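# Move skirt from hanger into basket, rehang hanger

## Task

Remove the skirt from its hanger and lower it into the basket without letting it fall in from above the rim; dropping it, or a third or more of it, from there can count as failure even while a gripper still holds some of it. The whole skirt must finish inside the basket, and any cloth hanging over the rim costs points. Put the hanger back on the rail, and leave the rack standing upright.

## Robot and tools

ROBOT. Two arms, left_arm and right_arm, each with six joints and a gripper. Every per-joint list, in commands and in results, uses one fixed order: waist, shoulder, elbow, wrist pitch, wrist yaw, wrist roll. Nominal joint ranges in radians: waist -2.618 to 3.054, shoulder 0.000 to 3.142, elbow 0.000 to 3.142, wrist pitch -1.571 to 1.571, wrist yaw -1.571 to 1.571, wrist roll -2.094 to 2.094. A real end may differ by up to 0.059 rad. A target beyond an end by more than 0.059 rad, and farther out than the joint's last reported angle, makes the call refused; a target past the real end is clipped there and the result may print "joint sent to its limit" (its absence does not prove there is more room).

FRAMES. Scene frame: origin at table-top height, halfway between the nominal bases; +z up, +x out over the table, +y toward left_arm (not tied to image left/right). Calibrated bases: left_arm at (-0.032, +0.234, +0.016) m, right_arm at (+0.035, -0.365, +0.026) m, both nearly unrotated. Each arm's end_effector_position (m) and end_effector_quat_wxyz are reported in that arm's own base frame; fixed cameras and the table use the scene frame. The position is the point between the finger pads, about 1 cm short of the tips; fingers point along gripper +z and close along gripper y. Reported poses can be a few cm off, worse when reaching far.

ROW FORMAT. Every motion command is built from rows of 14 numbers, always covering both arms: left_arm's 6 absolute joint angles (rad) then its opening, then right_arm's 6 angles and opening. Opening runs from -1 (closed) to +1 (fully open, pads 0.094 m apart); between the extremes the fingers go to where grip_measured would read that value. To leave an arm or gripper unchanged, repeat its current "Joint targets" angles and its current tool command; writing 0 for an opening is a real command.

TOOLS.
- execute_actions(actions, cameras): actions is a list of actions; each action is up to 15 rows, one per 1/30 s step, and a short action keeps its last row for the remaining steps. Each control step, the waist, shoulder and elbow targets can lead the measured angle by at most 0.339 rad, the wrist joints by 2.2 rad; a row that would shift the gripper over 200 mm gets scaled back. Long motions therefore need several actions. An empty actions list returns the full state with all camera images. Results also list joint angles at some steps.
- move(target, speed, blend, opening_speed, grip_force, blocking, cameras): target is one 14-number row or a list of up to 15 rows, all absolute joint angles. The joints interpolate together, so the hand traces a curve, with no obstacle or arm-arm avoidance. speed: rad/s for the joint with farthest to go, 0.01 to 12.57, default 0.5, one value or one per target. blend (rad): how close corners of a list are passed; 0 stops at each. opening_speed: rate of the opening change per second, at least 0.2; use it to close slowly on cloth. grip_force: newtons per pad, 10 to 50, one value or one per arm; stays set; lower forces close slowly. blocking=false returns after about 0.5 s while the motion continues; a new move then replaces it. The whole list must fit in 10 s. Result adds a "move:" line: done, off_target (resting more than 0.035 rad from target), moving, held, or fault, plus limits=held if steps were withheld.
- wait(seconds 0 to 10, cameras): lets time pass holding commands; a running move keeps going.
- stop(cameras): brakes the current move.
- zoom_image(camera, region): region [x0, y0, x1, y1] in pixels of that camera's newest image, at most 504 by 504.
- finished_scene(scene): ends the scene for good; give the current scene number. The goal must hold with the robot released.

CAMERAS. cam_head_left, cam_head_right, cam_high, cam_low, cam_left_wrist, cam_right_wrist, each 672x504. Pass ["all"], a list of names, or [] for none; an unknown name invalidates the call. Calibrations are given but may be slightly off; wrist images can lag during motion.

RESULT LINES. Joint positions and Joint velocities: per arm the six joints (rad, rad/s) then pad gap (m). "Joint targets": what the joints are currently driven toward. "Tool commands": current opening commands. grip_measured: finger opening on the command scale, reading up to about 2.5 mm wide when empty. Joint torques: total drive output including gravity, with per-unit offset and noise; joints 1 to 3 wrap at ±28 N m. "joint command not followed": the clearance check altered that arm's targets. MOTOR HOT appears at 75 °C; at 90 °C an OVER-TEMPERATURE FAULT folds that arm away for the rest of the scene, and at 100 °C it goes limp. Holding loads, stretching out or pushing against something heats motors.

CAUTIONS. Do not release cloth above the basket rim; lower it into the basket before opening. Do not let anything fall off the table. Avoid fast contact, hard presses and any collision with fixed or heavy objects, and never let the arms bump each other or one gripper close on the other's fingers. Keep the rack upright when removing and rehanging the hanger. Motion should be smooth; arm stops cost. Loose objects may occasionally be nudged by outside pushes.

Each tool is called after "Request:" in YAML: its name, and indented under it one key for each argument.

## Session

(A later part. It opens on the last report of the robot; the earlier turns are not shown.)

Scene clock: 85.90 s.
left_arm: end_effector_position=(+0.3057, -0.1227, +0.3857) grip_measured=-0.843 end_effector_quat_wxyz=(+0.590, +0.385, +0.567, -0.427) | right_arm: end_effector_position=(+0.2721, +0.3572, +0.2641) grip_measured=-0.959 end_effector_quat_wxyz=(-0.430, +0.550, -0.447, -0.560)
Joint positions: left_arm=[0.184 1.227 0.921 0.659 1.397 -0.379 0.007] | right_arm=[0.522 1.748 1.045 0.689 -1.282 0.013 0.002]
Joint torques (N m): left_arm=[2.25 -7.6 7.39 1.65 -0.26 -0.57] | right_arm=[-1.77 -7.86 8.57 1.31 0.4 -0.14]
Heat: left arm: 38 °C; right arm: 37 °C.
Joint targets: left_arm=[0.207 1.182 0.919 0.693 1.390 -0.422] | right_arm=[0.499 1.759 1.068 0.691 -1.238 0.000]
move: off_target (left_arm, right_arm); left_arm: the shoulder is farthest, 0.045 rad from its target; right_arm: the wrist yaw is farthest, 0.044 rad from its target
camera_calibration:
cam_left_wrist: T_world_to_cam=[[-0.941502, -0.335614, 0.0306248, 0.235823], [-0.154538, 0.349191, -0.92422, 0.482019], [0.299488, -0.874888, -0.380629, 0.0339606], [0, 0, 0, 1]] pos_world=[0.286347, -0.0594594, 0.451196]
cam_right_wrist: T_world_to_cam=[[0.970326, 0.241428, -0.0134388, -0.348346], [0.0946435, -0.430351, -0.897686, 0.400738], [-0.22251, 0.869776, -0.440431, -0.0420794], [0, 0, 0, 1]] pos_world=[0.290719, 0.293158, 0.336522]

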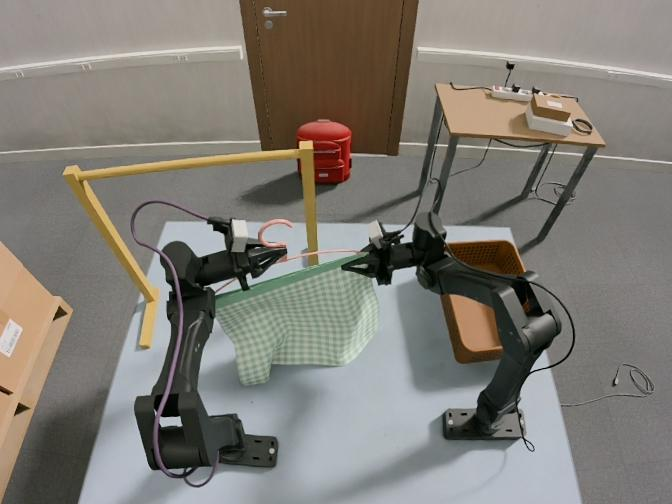

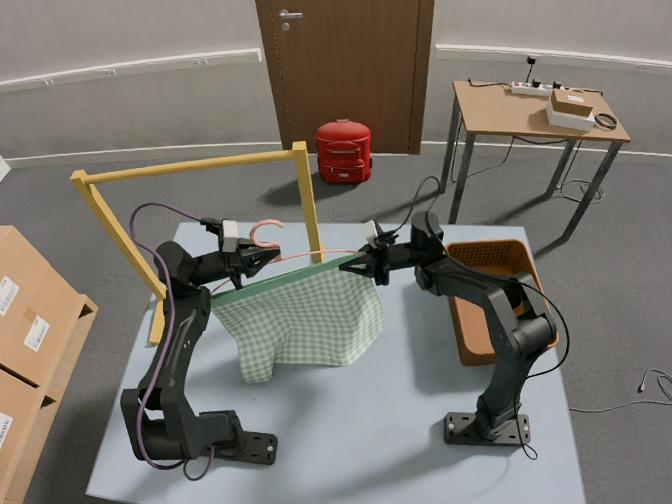

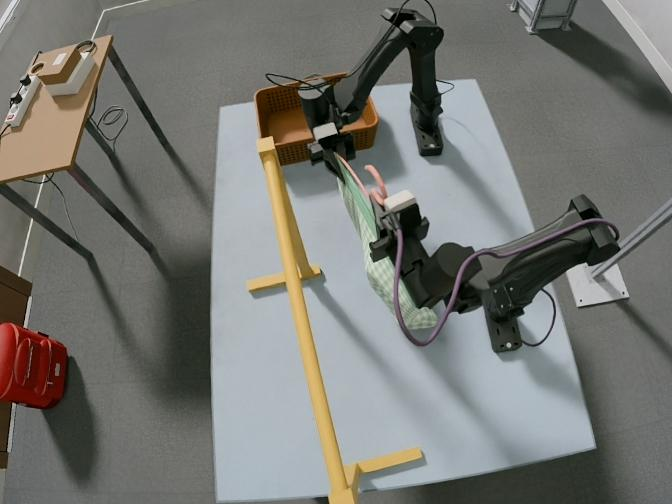

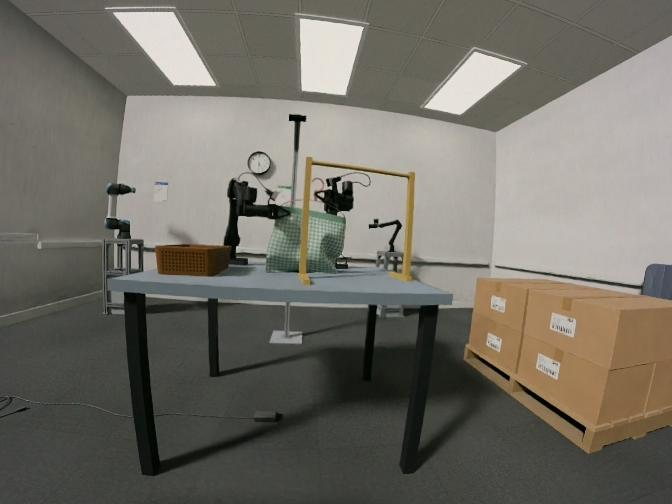

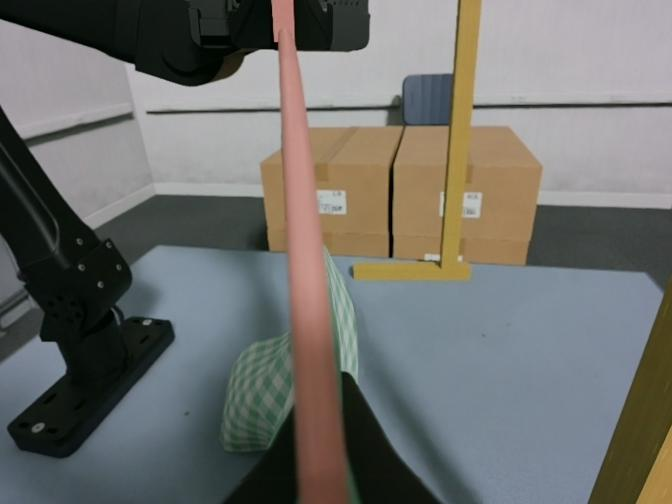

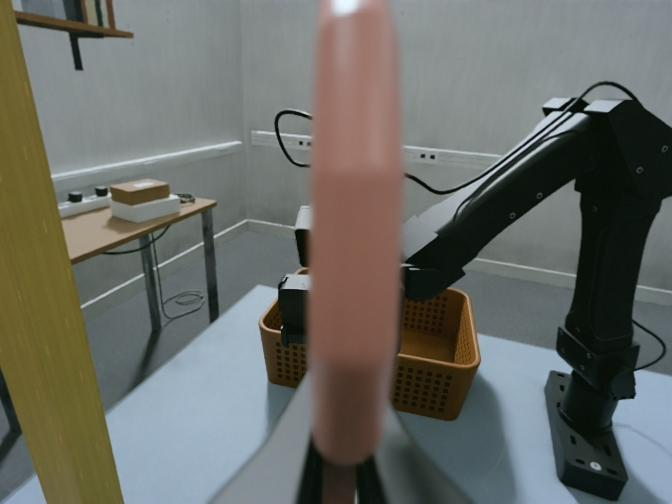

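Request:
move:
  target: [0.253,1.206,1.141,0.627,1.43,-0.555,-1, 0.499,1.759,1.068,0.691,-1.238,0,-1]
  speed: 0.25
  cameras: ["all"]

Request:
zoom_image:
  camera: "cam_head_left"
  region: [200, 180, 440, 400]

Request:
zoom_image:
  camera: "cam_low"
  region: [230, 150, 370, 290]

Request:
zoom_image:
  camera: "cam_high"
  region: [280, 100, 480, 340]

Scene clock: 103.03 s.
left_arm: end_effector_position=(+0.2962, -0.1183, +0.4191) grip_measured=-0.843 end_effector_quat_wxyz=(+0.571, +0.396, +0.568, -0.441) | right_arm: end_effector_position=(+0.2623, +0.3661, +0.2867) grip_measured=-0.959 end_effector_quat_wxyz=(-0.440, +0.563, -0.414, -0.564)
Joint positions: left_arm=[0.214 1.23 1.051 0.601 1.47 -0.47 0.007] | right_arm=[0.552 1.741 1.085 0.739 -1.292 0.051 0.002]
Joint torques (N m): left_arm=[3.86 -5.75 15.51 1.45 -0.62 -1.06] | right_arm=[-4.34 -7.25 5.05 0.74 0.55 -0.51]
Heat: left arm: 37 °C; right arm: 35 °C.
Joint targets: left_arm=[0.253 1.206 1.141 0.627 1.430 -0.555] | right_arm=[0.499 1.759 1.068 0.691 -1.238 0.000]
move: off_target (left_arm, right_arm); left_arm: the elbow is farthest, 0.090 rad from its target; right_arm: the wrist yaw is farthest, 0.054 rad from its target
camera_calibration:
cam_left_wrist: T_world_to_cam=[[-0.954118, -0.29527, 0.0497353, 0.227811], [-0.161241, 0.366689, -0.916264, 0.510605], [0.252308, -0.882244, -0.397475, 0.0734968], [0, 0, 0, 1]] pos_world=[0.281146, -0.0551252, 0.485732]
cam_right_wrist: T_world_to_cam=[[0.959444, 0.278721, 0.0422068, -0.367367], [0.153142, -0.38964, -0.908145, 0.398446], [-0.236674, 0.877778, -0.416522, -0.04812], [0, 0, 0, 1]] pos_world=[0.28006, 0.299882, 0.357309]

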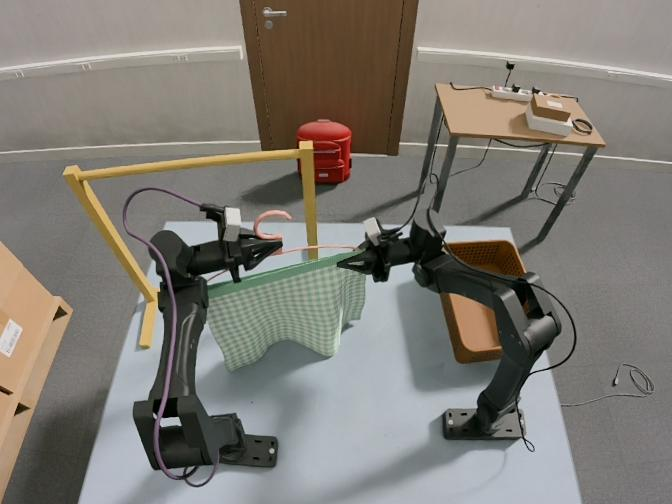

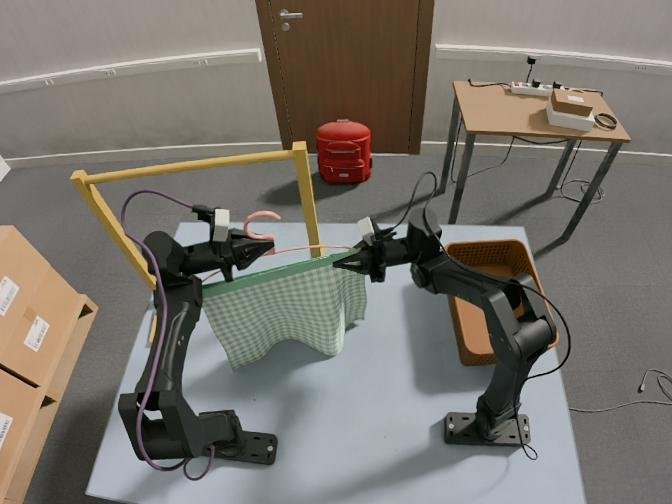

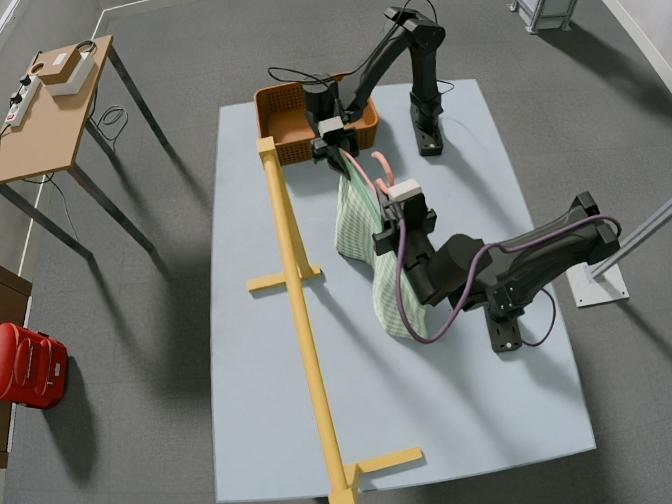

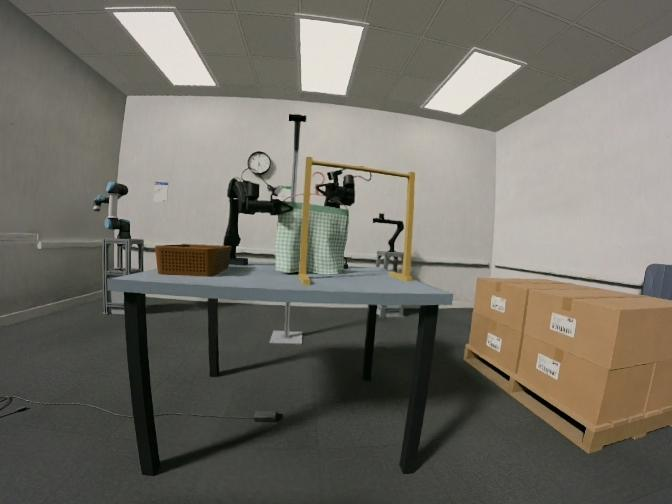

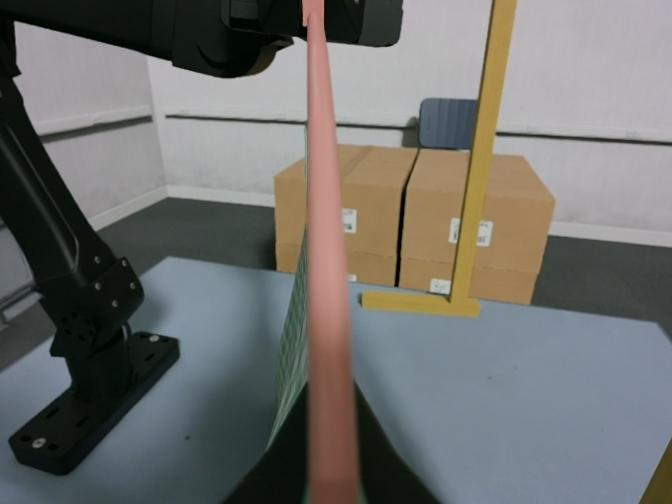

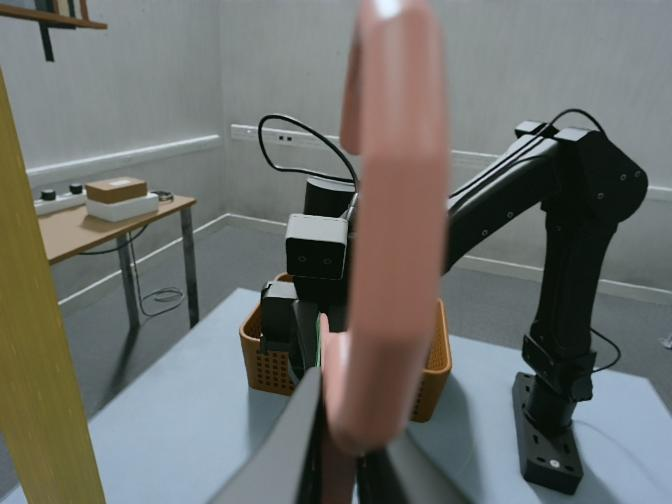

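Scaled by 2.100.

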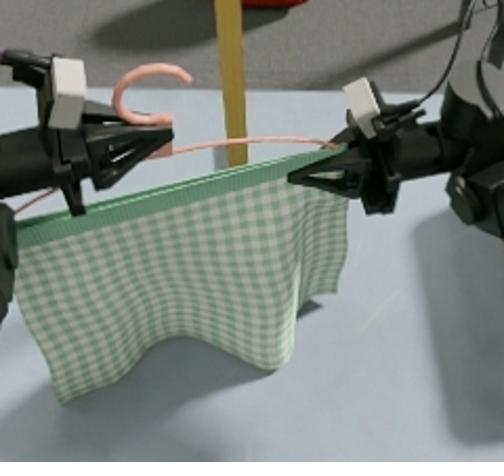

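Scaled by 3.600.

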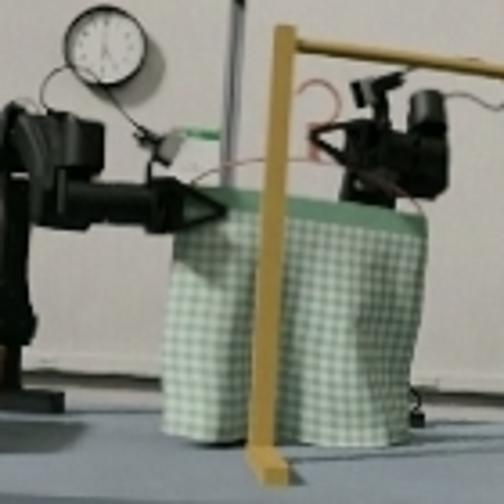

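Scaled by 2.100.

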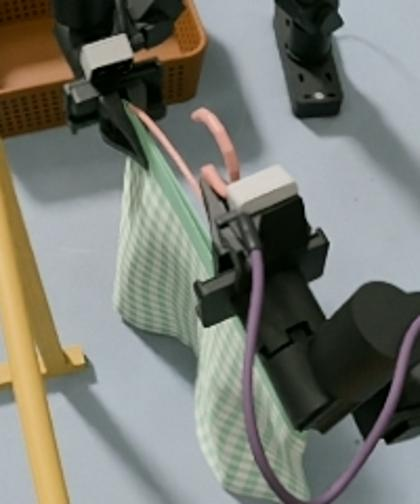

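Request:
move:
  target:
    - [0.214,1.23,1.07,0.601,1.46,-0.47,-1, 0.552,1.741,1.085,0.739,-1.292,0.03,-1]
    - [0.214,1.23,1.07,0.601,1.46,-0.47,-1, 0.552,1.741,1.085,0.739,-1.292,0.0,0.6]
  speed: 0.3
  opening_speed: 1.5
  cameras: ["all"]

Request:
zoom_image:
  camera: "cam_low"
  region: [230, 150, 370, 290]

Request:
zoom_image:
  camera: "cam_head_left"
  region: [200, 180, 440, 400]

Scene clock: 107.53 s.
left_arm: end_effector_position=(+0.2977, -0.1175, +0.4172) grip_measured=-0.843 end_effector_quat_wxyz=(+0.570, +0.396, +0.569, -0.441) | right_arm: end_effector_position=(+0.2584, +0.3675, +0.2870) grip_measured=+0.597 end_effector_quat_wxyz=(-0.448, +0.575, -0.398, -0.557)
Joint positions: left_arm=[0.216 1.236 1.051 0.599 1.474 -0.463 0.007] | right_arm=[0.558 1.741 1.085 0.743 -1.299 0.011 0.075]
Joint torques (N m): left_arm=[-0.12 -4.26 9.1 1.22 -0.36 -0.12] | right_arm=[-0.5 -8.95 6.45 1.19 0.11 -0.12]
Motor temperatures (°C): left_arm=[27 30 40 37 24 27 26] | right_arm=[27 29 35 34 24 25 26]
Heat: left arm: 40 °C; right arm: 35 °C.
Joint targets: left_arm=[0.214 1.230 1.070 0.601 1.460 -0.470] | right_arm=[0.552 1.741 1.085 0.739 -1.292 0.000]
move: done; target 2's new numbers were sent with right_arm's wrist roll 0.051 rad from that target
camera_calibration:
cam_left_wrist: T_world_to_cam=[[-0.95433, -0.294411, 0.0507611, 0.229331], [-0.162338, 0.368388, -0.915389, 0.509037], [0.250801, -0.881823, -0.399358, 0.0743704], [0, 0, 0, 1]] pos_world=[0.282841, -0.0544241, 0.484026]
cam_right_wrist: T_world_to_cam=[[0.952923, 0.290885, 0.0855815, -0.379272], [0.19612, -0.376037, -0.905612, 0.383078], [-0.231247, 0.879763, -0.415382, -0.0525323], [0, 0, 0, 1]] pos_world=[0.27414, 0.300592, 0.357558]

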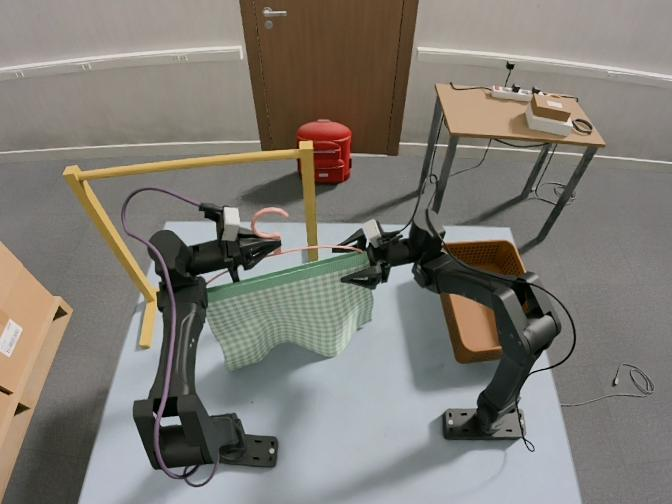

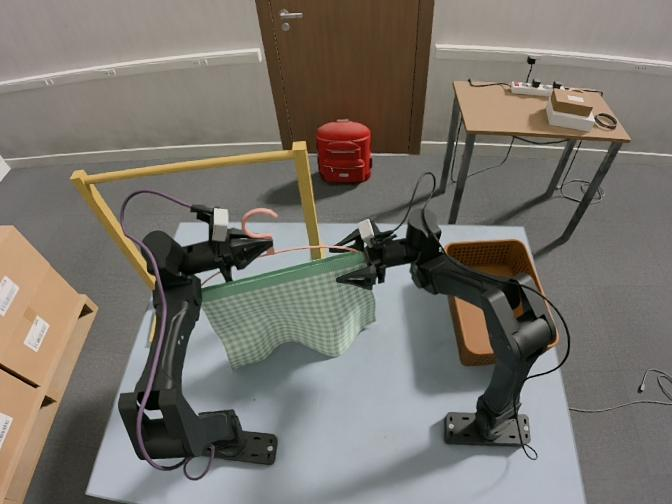

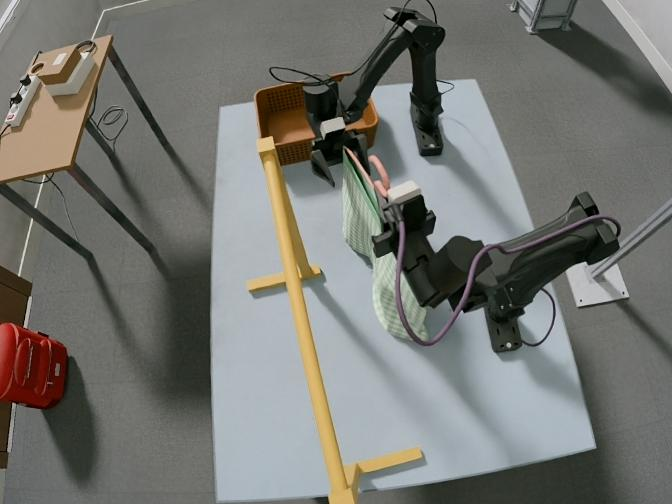

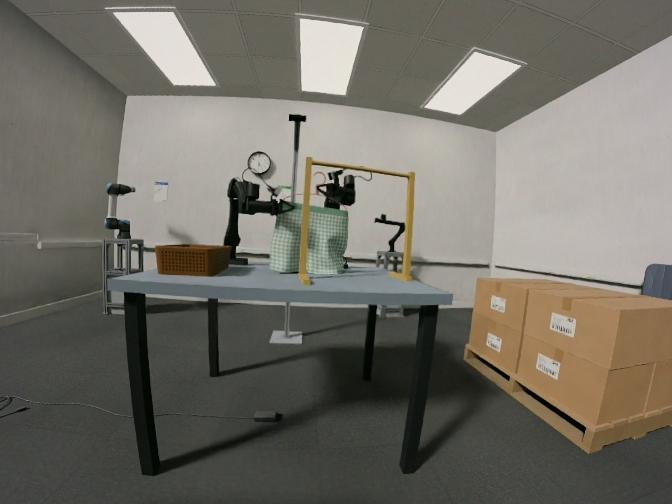

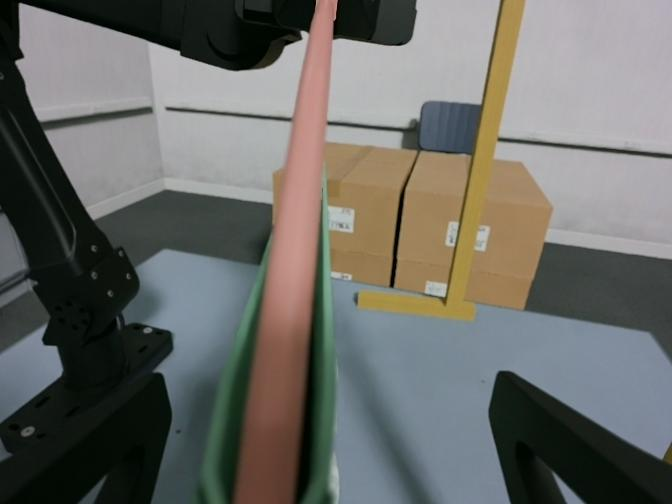

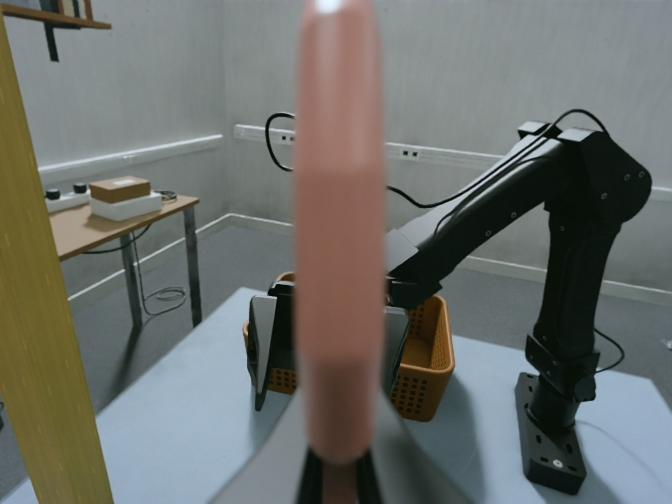

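Scaled by 3.600.

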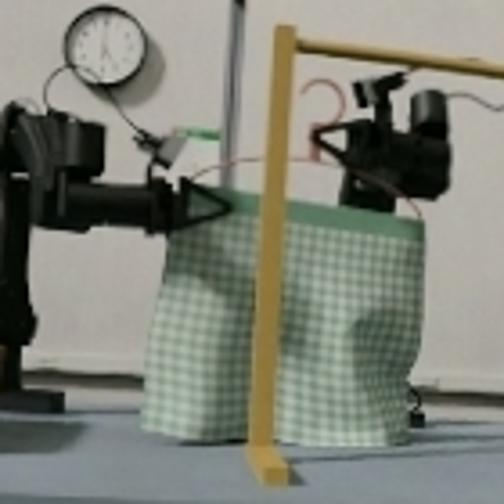

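Scaled by 2.100.

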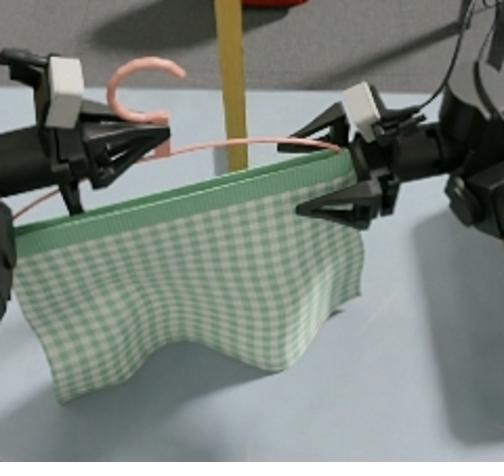

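Request:
move:
  target:
    - [0.214,1.23,1.07,0.601,1.46,-0.47,-1, 0.481,1.702,1.001,0.701,-1.376,0.0,0.6]
    - [0.214,1.23,1.07,0.601,1.46,-0.47,-1, 0.481,1.702,1.001,0.701,-1.376,0.0,-1]
  speed: 0.3
  opening_speed: 1.2
  cameras: ["cam_left_wrist","cam_head_left"]

Request:
zoom_image:
  camera: "cam_head_left"
  region: [300, 220, 420, 310]

Scene clock: 116.83 s.
left_arm: end_effector_position=(+0.2994, -0.1170, +0.4180) grip_measured=-0.843 end_effector_quat_wxyz=(+0.574, +0.393, +0.569, -0.438) | right_arm: end_effector_position=(+0.2608, +0.3393, +0.2606) grip_measured=-0.926 end_effector_quat_wxyz=(-0.411, +0.567, -0.423, -0.575)
Joint positions: left_arm=[0.216 1.236 1.051 0.599 1.463 -0.458 0.007] | right_arm=[0.485 1.737 1.013 0.714 -1.395 0.01 0.003]
Joint torques (N m): left_arm=[-0.1 -4.25 9.1 1.22 -0.25 -0.19] | right_arm=[-0.28 -12.04 5.2 1.08 0.16 -0.07]
Heat: left arm: 40 °C; right arm: 35 °C.
Joint targets: left_arm=[0.214 1.230 1.070 0.601 1.460 -0.470] | right_arm=[0.481 1.702 1.001 0.701 -1.376 0.000]
move: done
camera_calibration:
cam_left_wrist: T_world_to_cam=[[-0.951593, -0.303811, 0.0465799, 0.230825], [-0.161162, 0.364153, -0.917289, 0.509743], [0.261721, -0.880393, -0.395488, 0.0700679], [0, 0, 0, 1]] pos_world=[0.283465, -0.0538096, 0.484541]
Images, in order (width x height): cam_head_left 672x504, cam_left_wrist 672x504.

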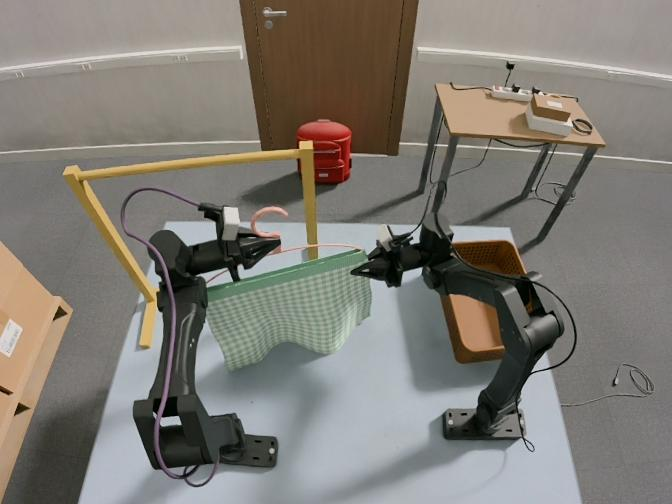

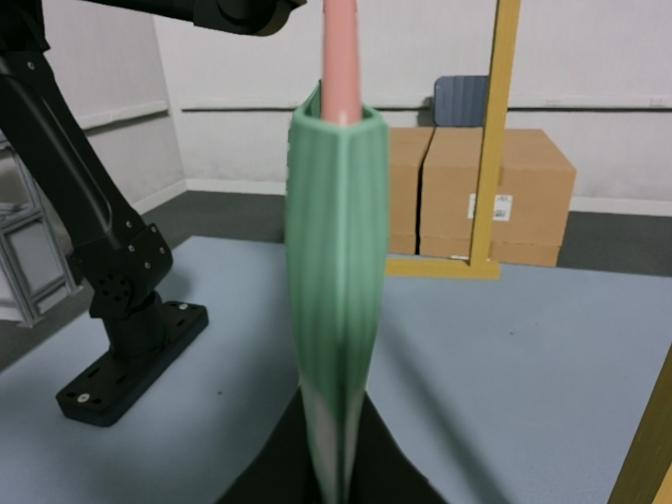

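Scaled by 4.200.

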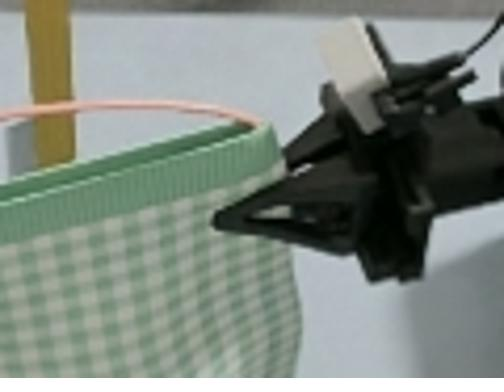

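Request:
move:
  target: [0.214,1.23,1.07,0.601,1.46,-0.47,-1, 0.481,1.864,0.872,0.992,-1.376,0.0,-1]
  speed: 0.2
  cameras: ["all"]

Request:
zoom_image:
  camera: "cam_head_left"
  region: [200, 200, 420, 380]

Scene clock: 120.00 s.
left_arm: end_effector_position=(+0.2997, -0.1170, +0.4157) grip_measured=-0.843 end_effector_quat_wxyz=(+0.568, +0.390, +0.573, -0.444) | right_arm: end_effector_position=(+0.2566, +0.3383, +0.2079) grip_measured=-0.972 end_effector_quat_wxyz=(-0.427, +0.572, -0.411, -0.566)
Joint positions: left_arm=[0.216 1.239 1.051 0.585 1.469 -0.462 0.007] | right_arm=[0.489 1.851 0.883 1.002 -1.383 0.01 0.001]
Joint torques (N m): left_arm=[-0.09 -4.49 9.11 1.38 -0.3 -0.13] | right_arm=[-0.66 -7.71 4.7 1.1 0.05 -0.12]
Heat: left arm: 40 °C; right arm: 34 °C.
Joint targets: left_arm=[0.214 1.230 1.070 0.601 1.460 -0.470] | right_arm=[0.481 1.864 0.872 0.992 -1.376 0.000]
move: done
camera_calibration:
cam_left_wrist: T_world_to_cam=[[-0.952156, -0.298121, 0.0672493, 0.223526], [-0.178218, 0.362883, -0.914633, 0.511584], [0.248268, -0.882859, -0.398652, 0.0740575], [0, 0, 0, 1]] pos_world=[0.285619, -0.0536253, 0.482403]
cam_right_wrist: T_world_to_cam=[[0.951399, 0.305775, 0.0366258, -0.356694], [0.163577, -0.400994, -0.901358, 0.316715], [-0.260926, 0.863542, -0.431523, -0.0437632], [0, 0, 0, 1]] pos_world=[0.276132, 0.27386, 0.279653]

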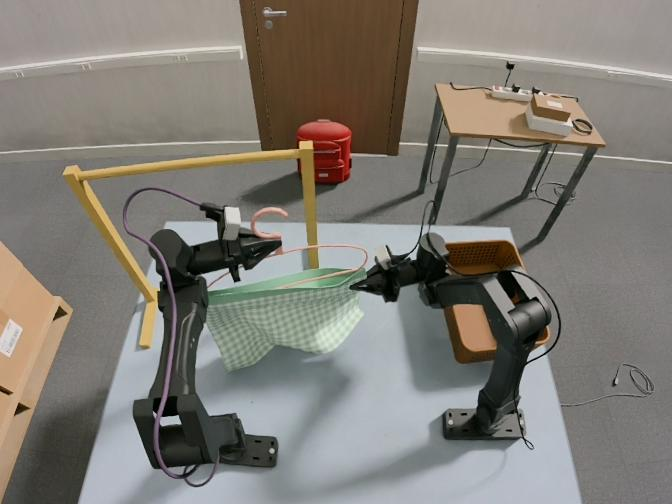

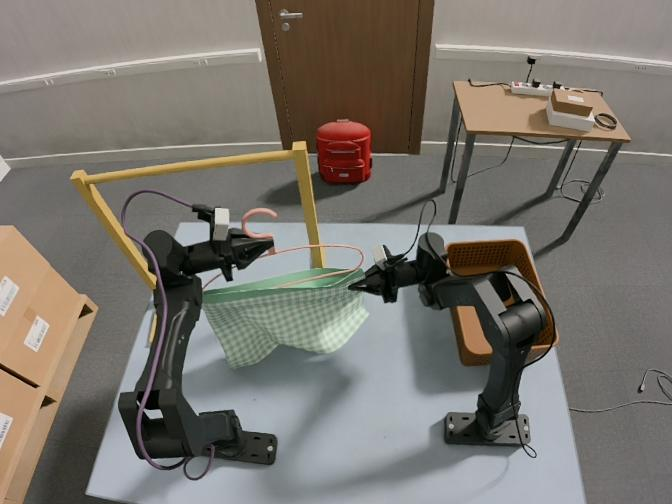

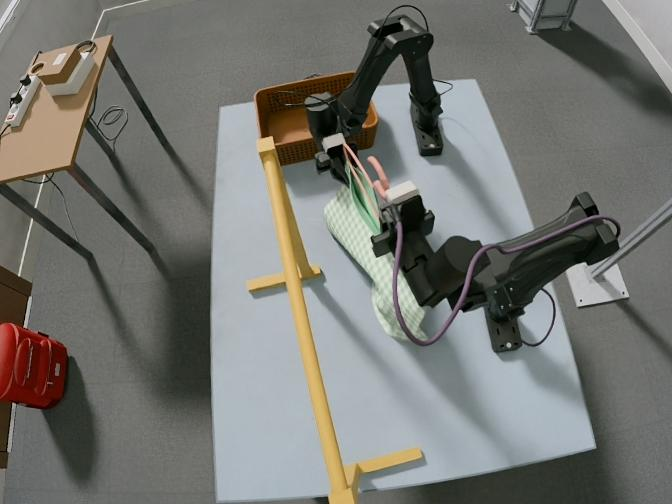

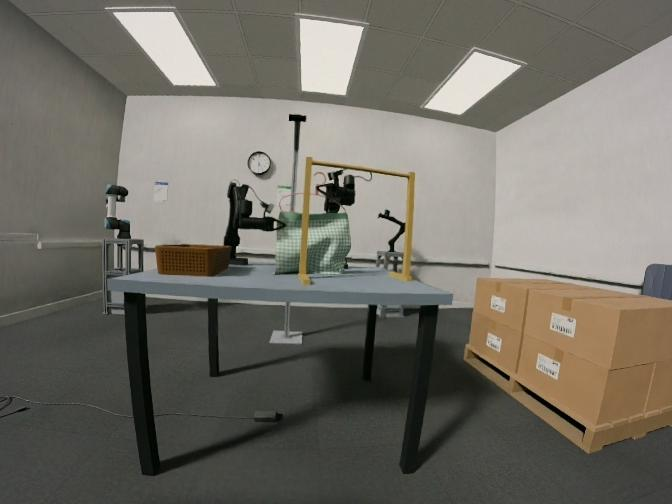

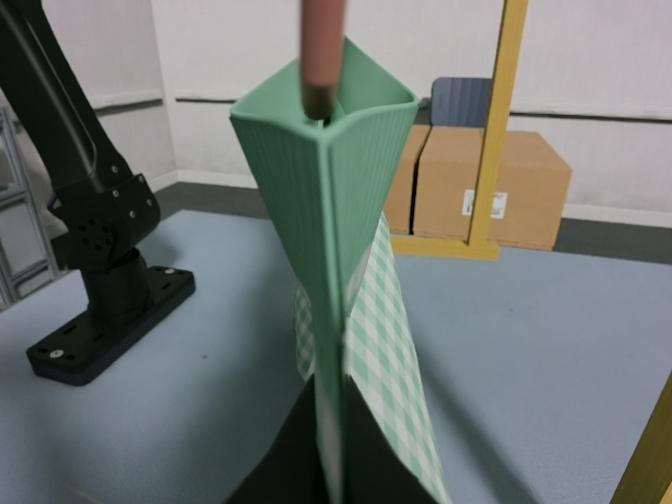

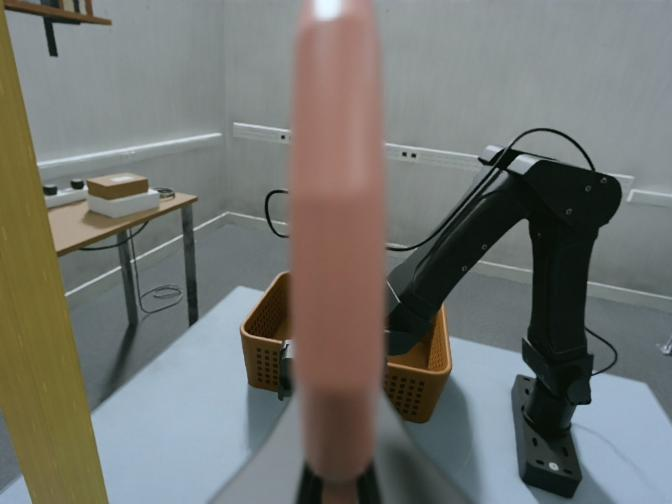

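Scaled by 2.291.

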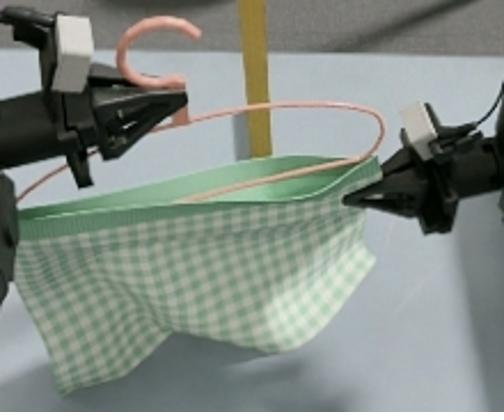

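Request:
move:
  target: [0.087,1.356,1.101,1.414,0.894,-1.06,-1, 0.481,1.864,0.872,0.992,-1.376,0.0,-1]
  speed: 0.4
  cameras: ["all"]

Request:
zoom_image:
  camera: "cam_head_left"
  region: [200, 180, 420, 380]

Request:
zoom_image:
  camera: "cam_low"
  region: [230, 140, 370, 280]

Scene clock: 128.20 s.
left_arm: end_effector_position=(+0.3047, -0.1143, +0.5273) grip_measured=-0.843 end_effector_quat_wxyz=(+0.728, +0.253, +0.404, -0.492) | right_arm: end_effector_position=(+0.2574, +0.3386, +0.2071) grip_measured=-0.972 end_effector_quat_wxyz=(-0.426, +0.570, -0.415, -0.566)
Joint positions: left_arm=[0.094 1.347 1.066 1.397 0.919 -1.054 0.007] | right_arm=[0.489 1.851 0.883 0.994 -1.378 0.01 0.001]
Joint torques (N m): left_arm=[-0.61 -3.47 9.99 0.77 -0.64 -0.11] | right_arm=[-0.59 -7.88 4.6 1.21 0 -0.11]
Heat: left arm: 41 °C; right arm: 34 °C.
Joint targets: left_arm=[0.087 1.356 1.101 1.414 0.894 -1.060] | right_arm=[0.481 1.864 0.872 0.992 -1.376 0.000]
move: done
camera_calibration:
cam_left_wrist: T_world_to_cam=[[-0.922392, -0.385249, 0.0278563, 0.223369], [0.0230691, -0.126937, -0.991643, 0.536907], [0.385565, -0.914041, 0.125973, -0.202353], [0, 0, 0, 1]] pos_world=[0.271668, -0.030753, 0.551689]
cam_right_wrist: T_world_to_cam=[[0.953028, 0.30148, 0.029113, -0.354916], [0.155582, -0.404808, -0.901069, 0.319255], [-0.259869, 0.863273, -0.432698, -0.04404], [0, 0, 0, 1]] pos_world=[0.27713, 0.274256, 0.278948]

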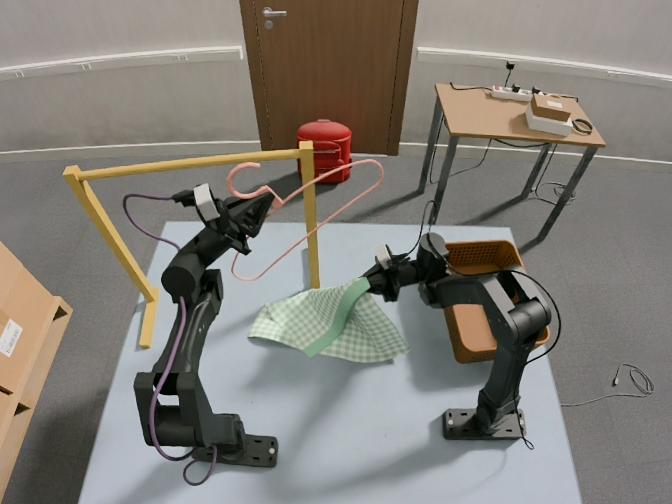

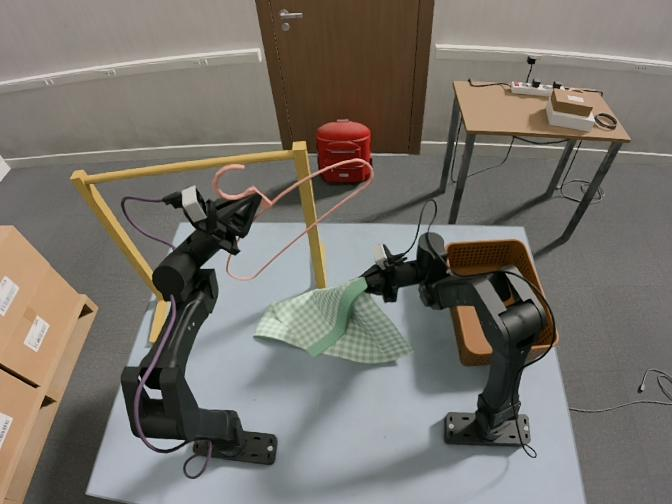

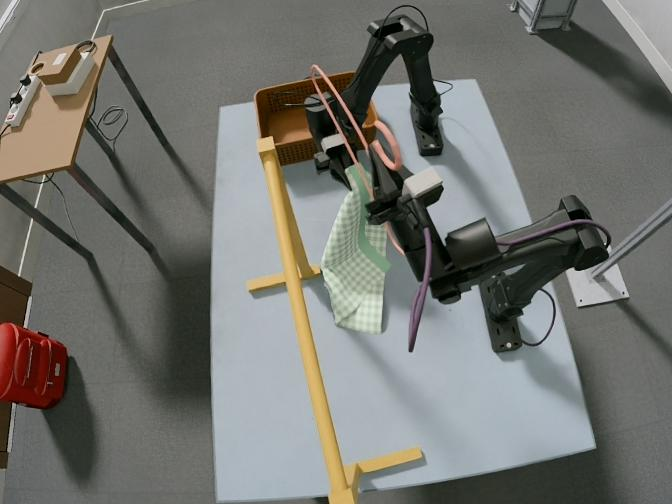

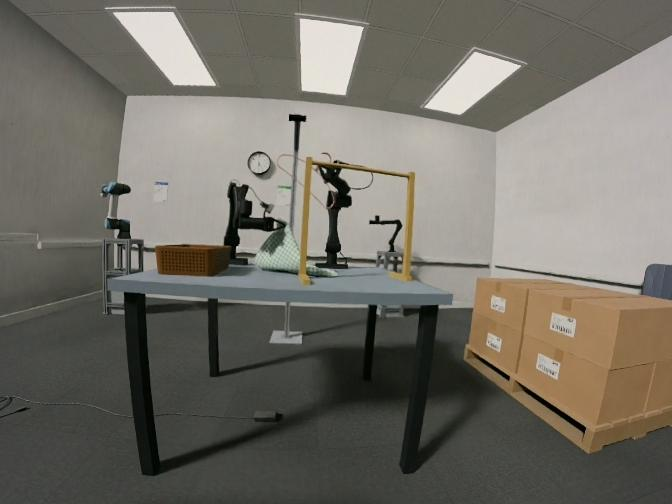

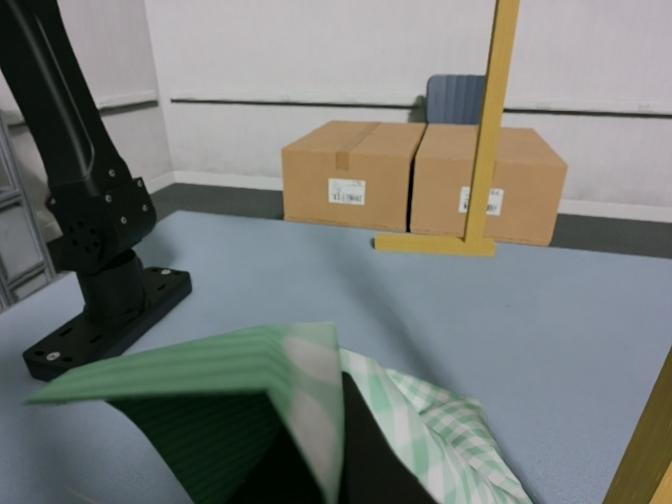

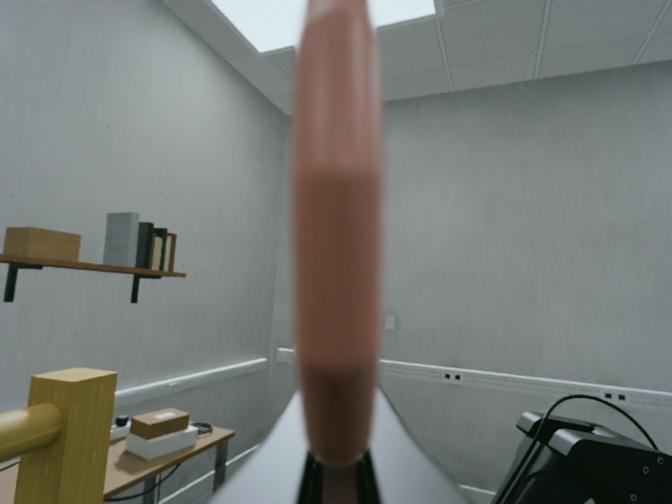

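Scaled by 2.291.

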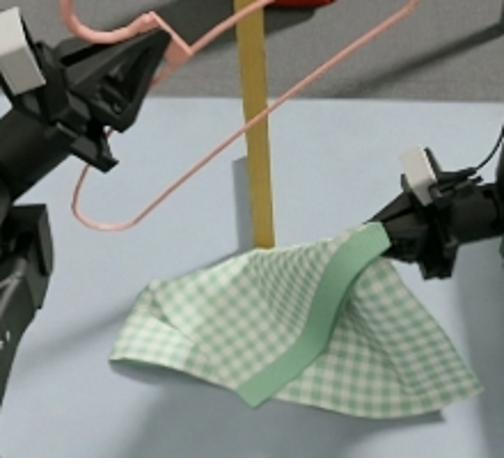

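Scaled by 3.600.

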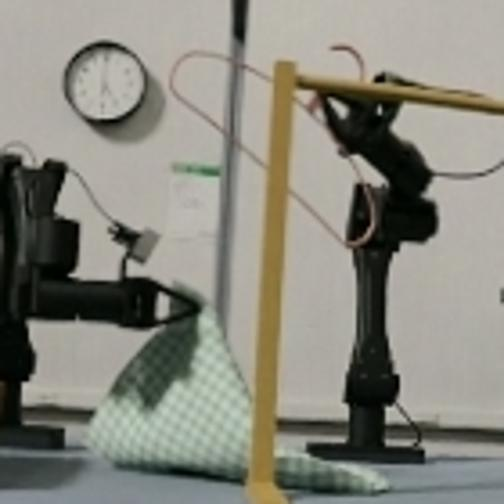

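Request:
move:
  target:
    - [0.087,1.256,1.5,0.2,1.08,-0.4,-1, 0.481,1.864,0.872,0.992,-1.376,0.0,-1]
    - [0.087,1.156,1.89,-1.01,1.244,0.262,-1, 0.481,1.864,0.872,0.992,-1.376,0.0,-1]
    - [0.166,1.054,1.784,-0.817,0.0,0.0,-1, 0.524,1.098,1.383,-0.285,-0.576,0,-1]
  speed: 0.6
  blend: [0.1,0.05,0]
  cameras: ["all"]

Scene clock: 152.97 s.
left_arm: end_effector_position=(+0.2811, +0.0446, +0.5306) grip_measured=-0.843 end_effector_quat_wxyz=(+0.666, -0.054, +0.742, +0.052) | right_arm: end_effector_position=(+0.2529, +0.2576, +0.4564) grip_measured=-0.972 end_effector_quat_wxyz=(+0.577, -0.364, +0.630, +0.371)
Joint positions: left_arm=[0.16 1.068 1.797 -0.838 0.009 0.006 0.007] | right_arm=[0.515 1.11 1.35 -0.309 -0.58 0.01 0.001]
Joint torques (N m): left_arm=[0.68 -1.77 4.55 2.31 -0.1 -0.11] | right_arm=[0.69 -3.99 9.76 1.87 0.04 -0.11]
Heat: left arm: 39 °C; right arm: 34 °C.
Joint targets: left_arm=[0.166 1.054 1.784 -0.817 0.000 0.000] | right_arm=[0.524 1.098 1.383 -0.285 -0.576 0.000]
move: done
camera_calibration:
cam_left_wrist: T_world_to_cam=[[0.146383, -0.98922, -0.00397118, 0.00605865], [-0.525366, -0.0743399, -0.847623, 0.636341], [0.83819, 0.126164, -0.530585, 0.12635], [0, 0, 0, 1]] pos_world=[0.22752, 0.0373581, 0.606441]
cam_right_wrist: T_world_to_cam=[[0.892429, -0.449861, -0.0345764, -0.0955893], [-0.246546, -0.422042, -0.872408, 0.604848], [0.377869, 0.787087, -0.487554, 0.0159709], [0, 0, 0, 1]] pos_world=[0.228395, 0.199699, 0.532156]

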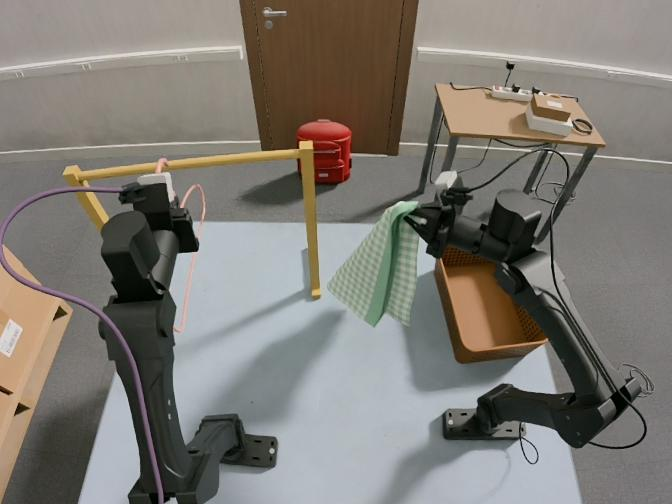

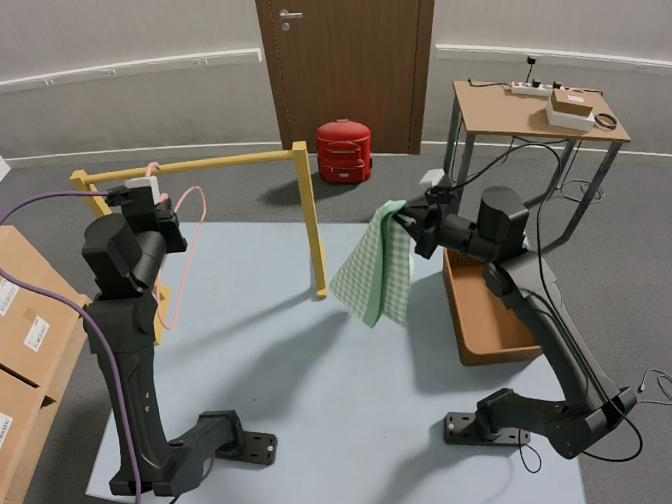

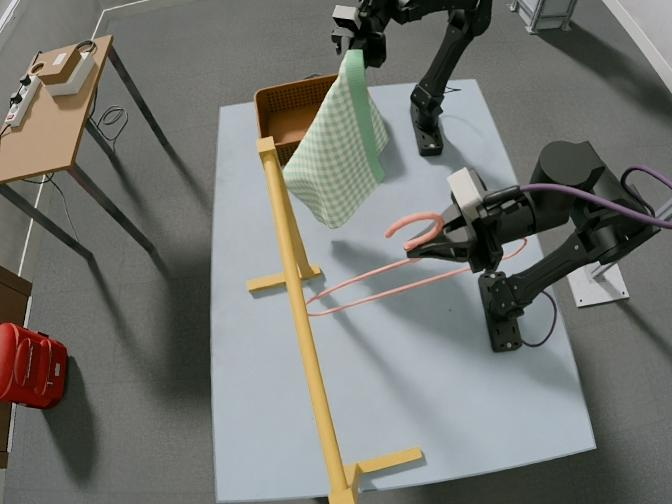

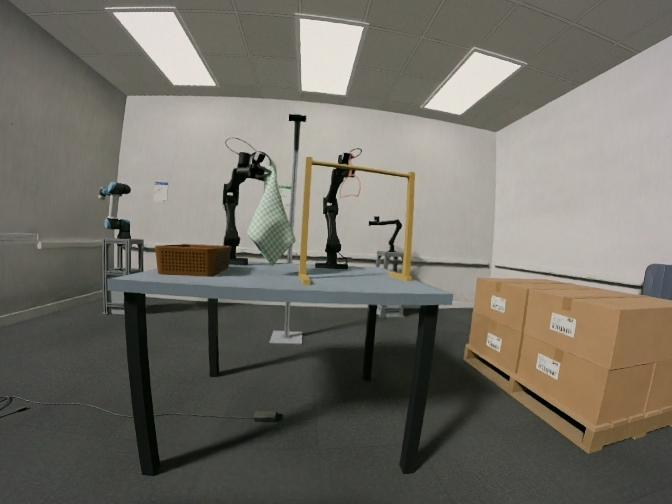

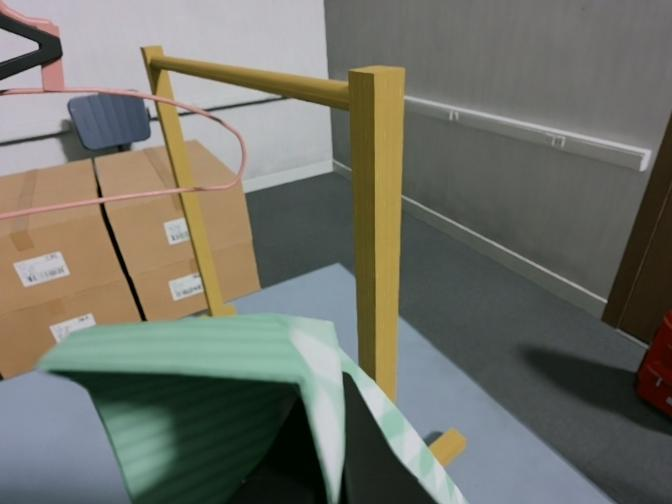

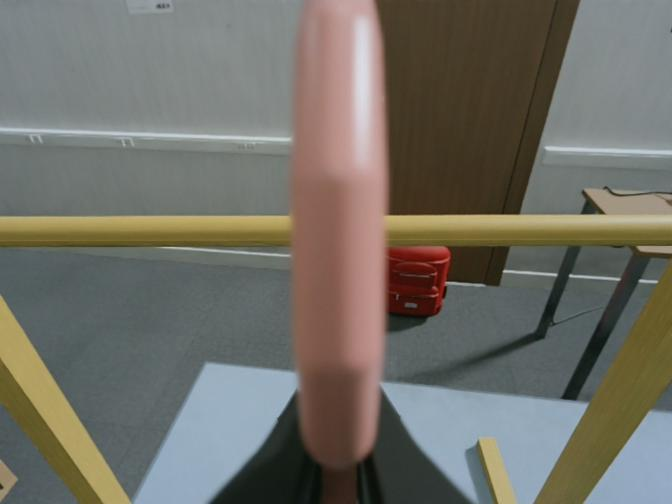

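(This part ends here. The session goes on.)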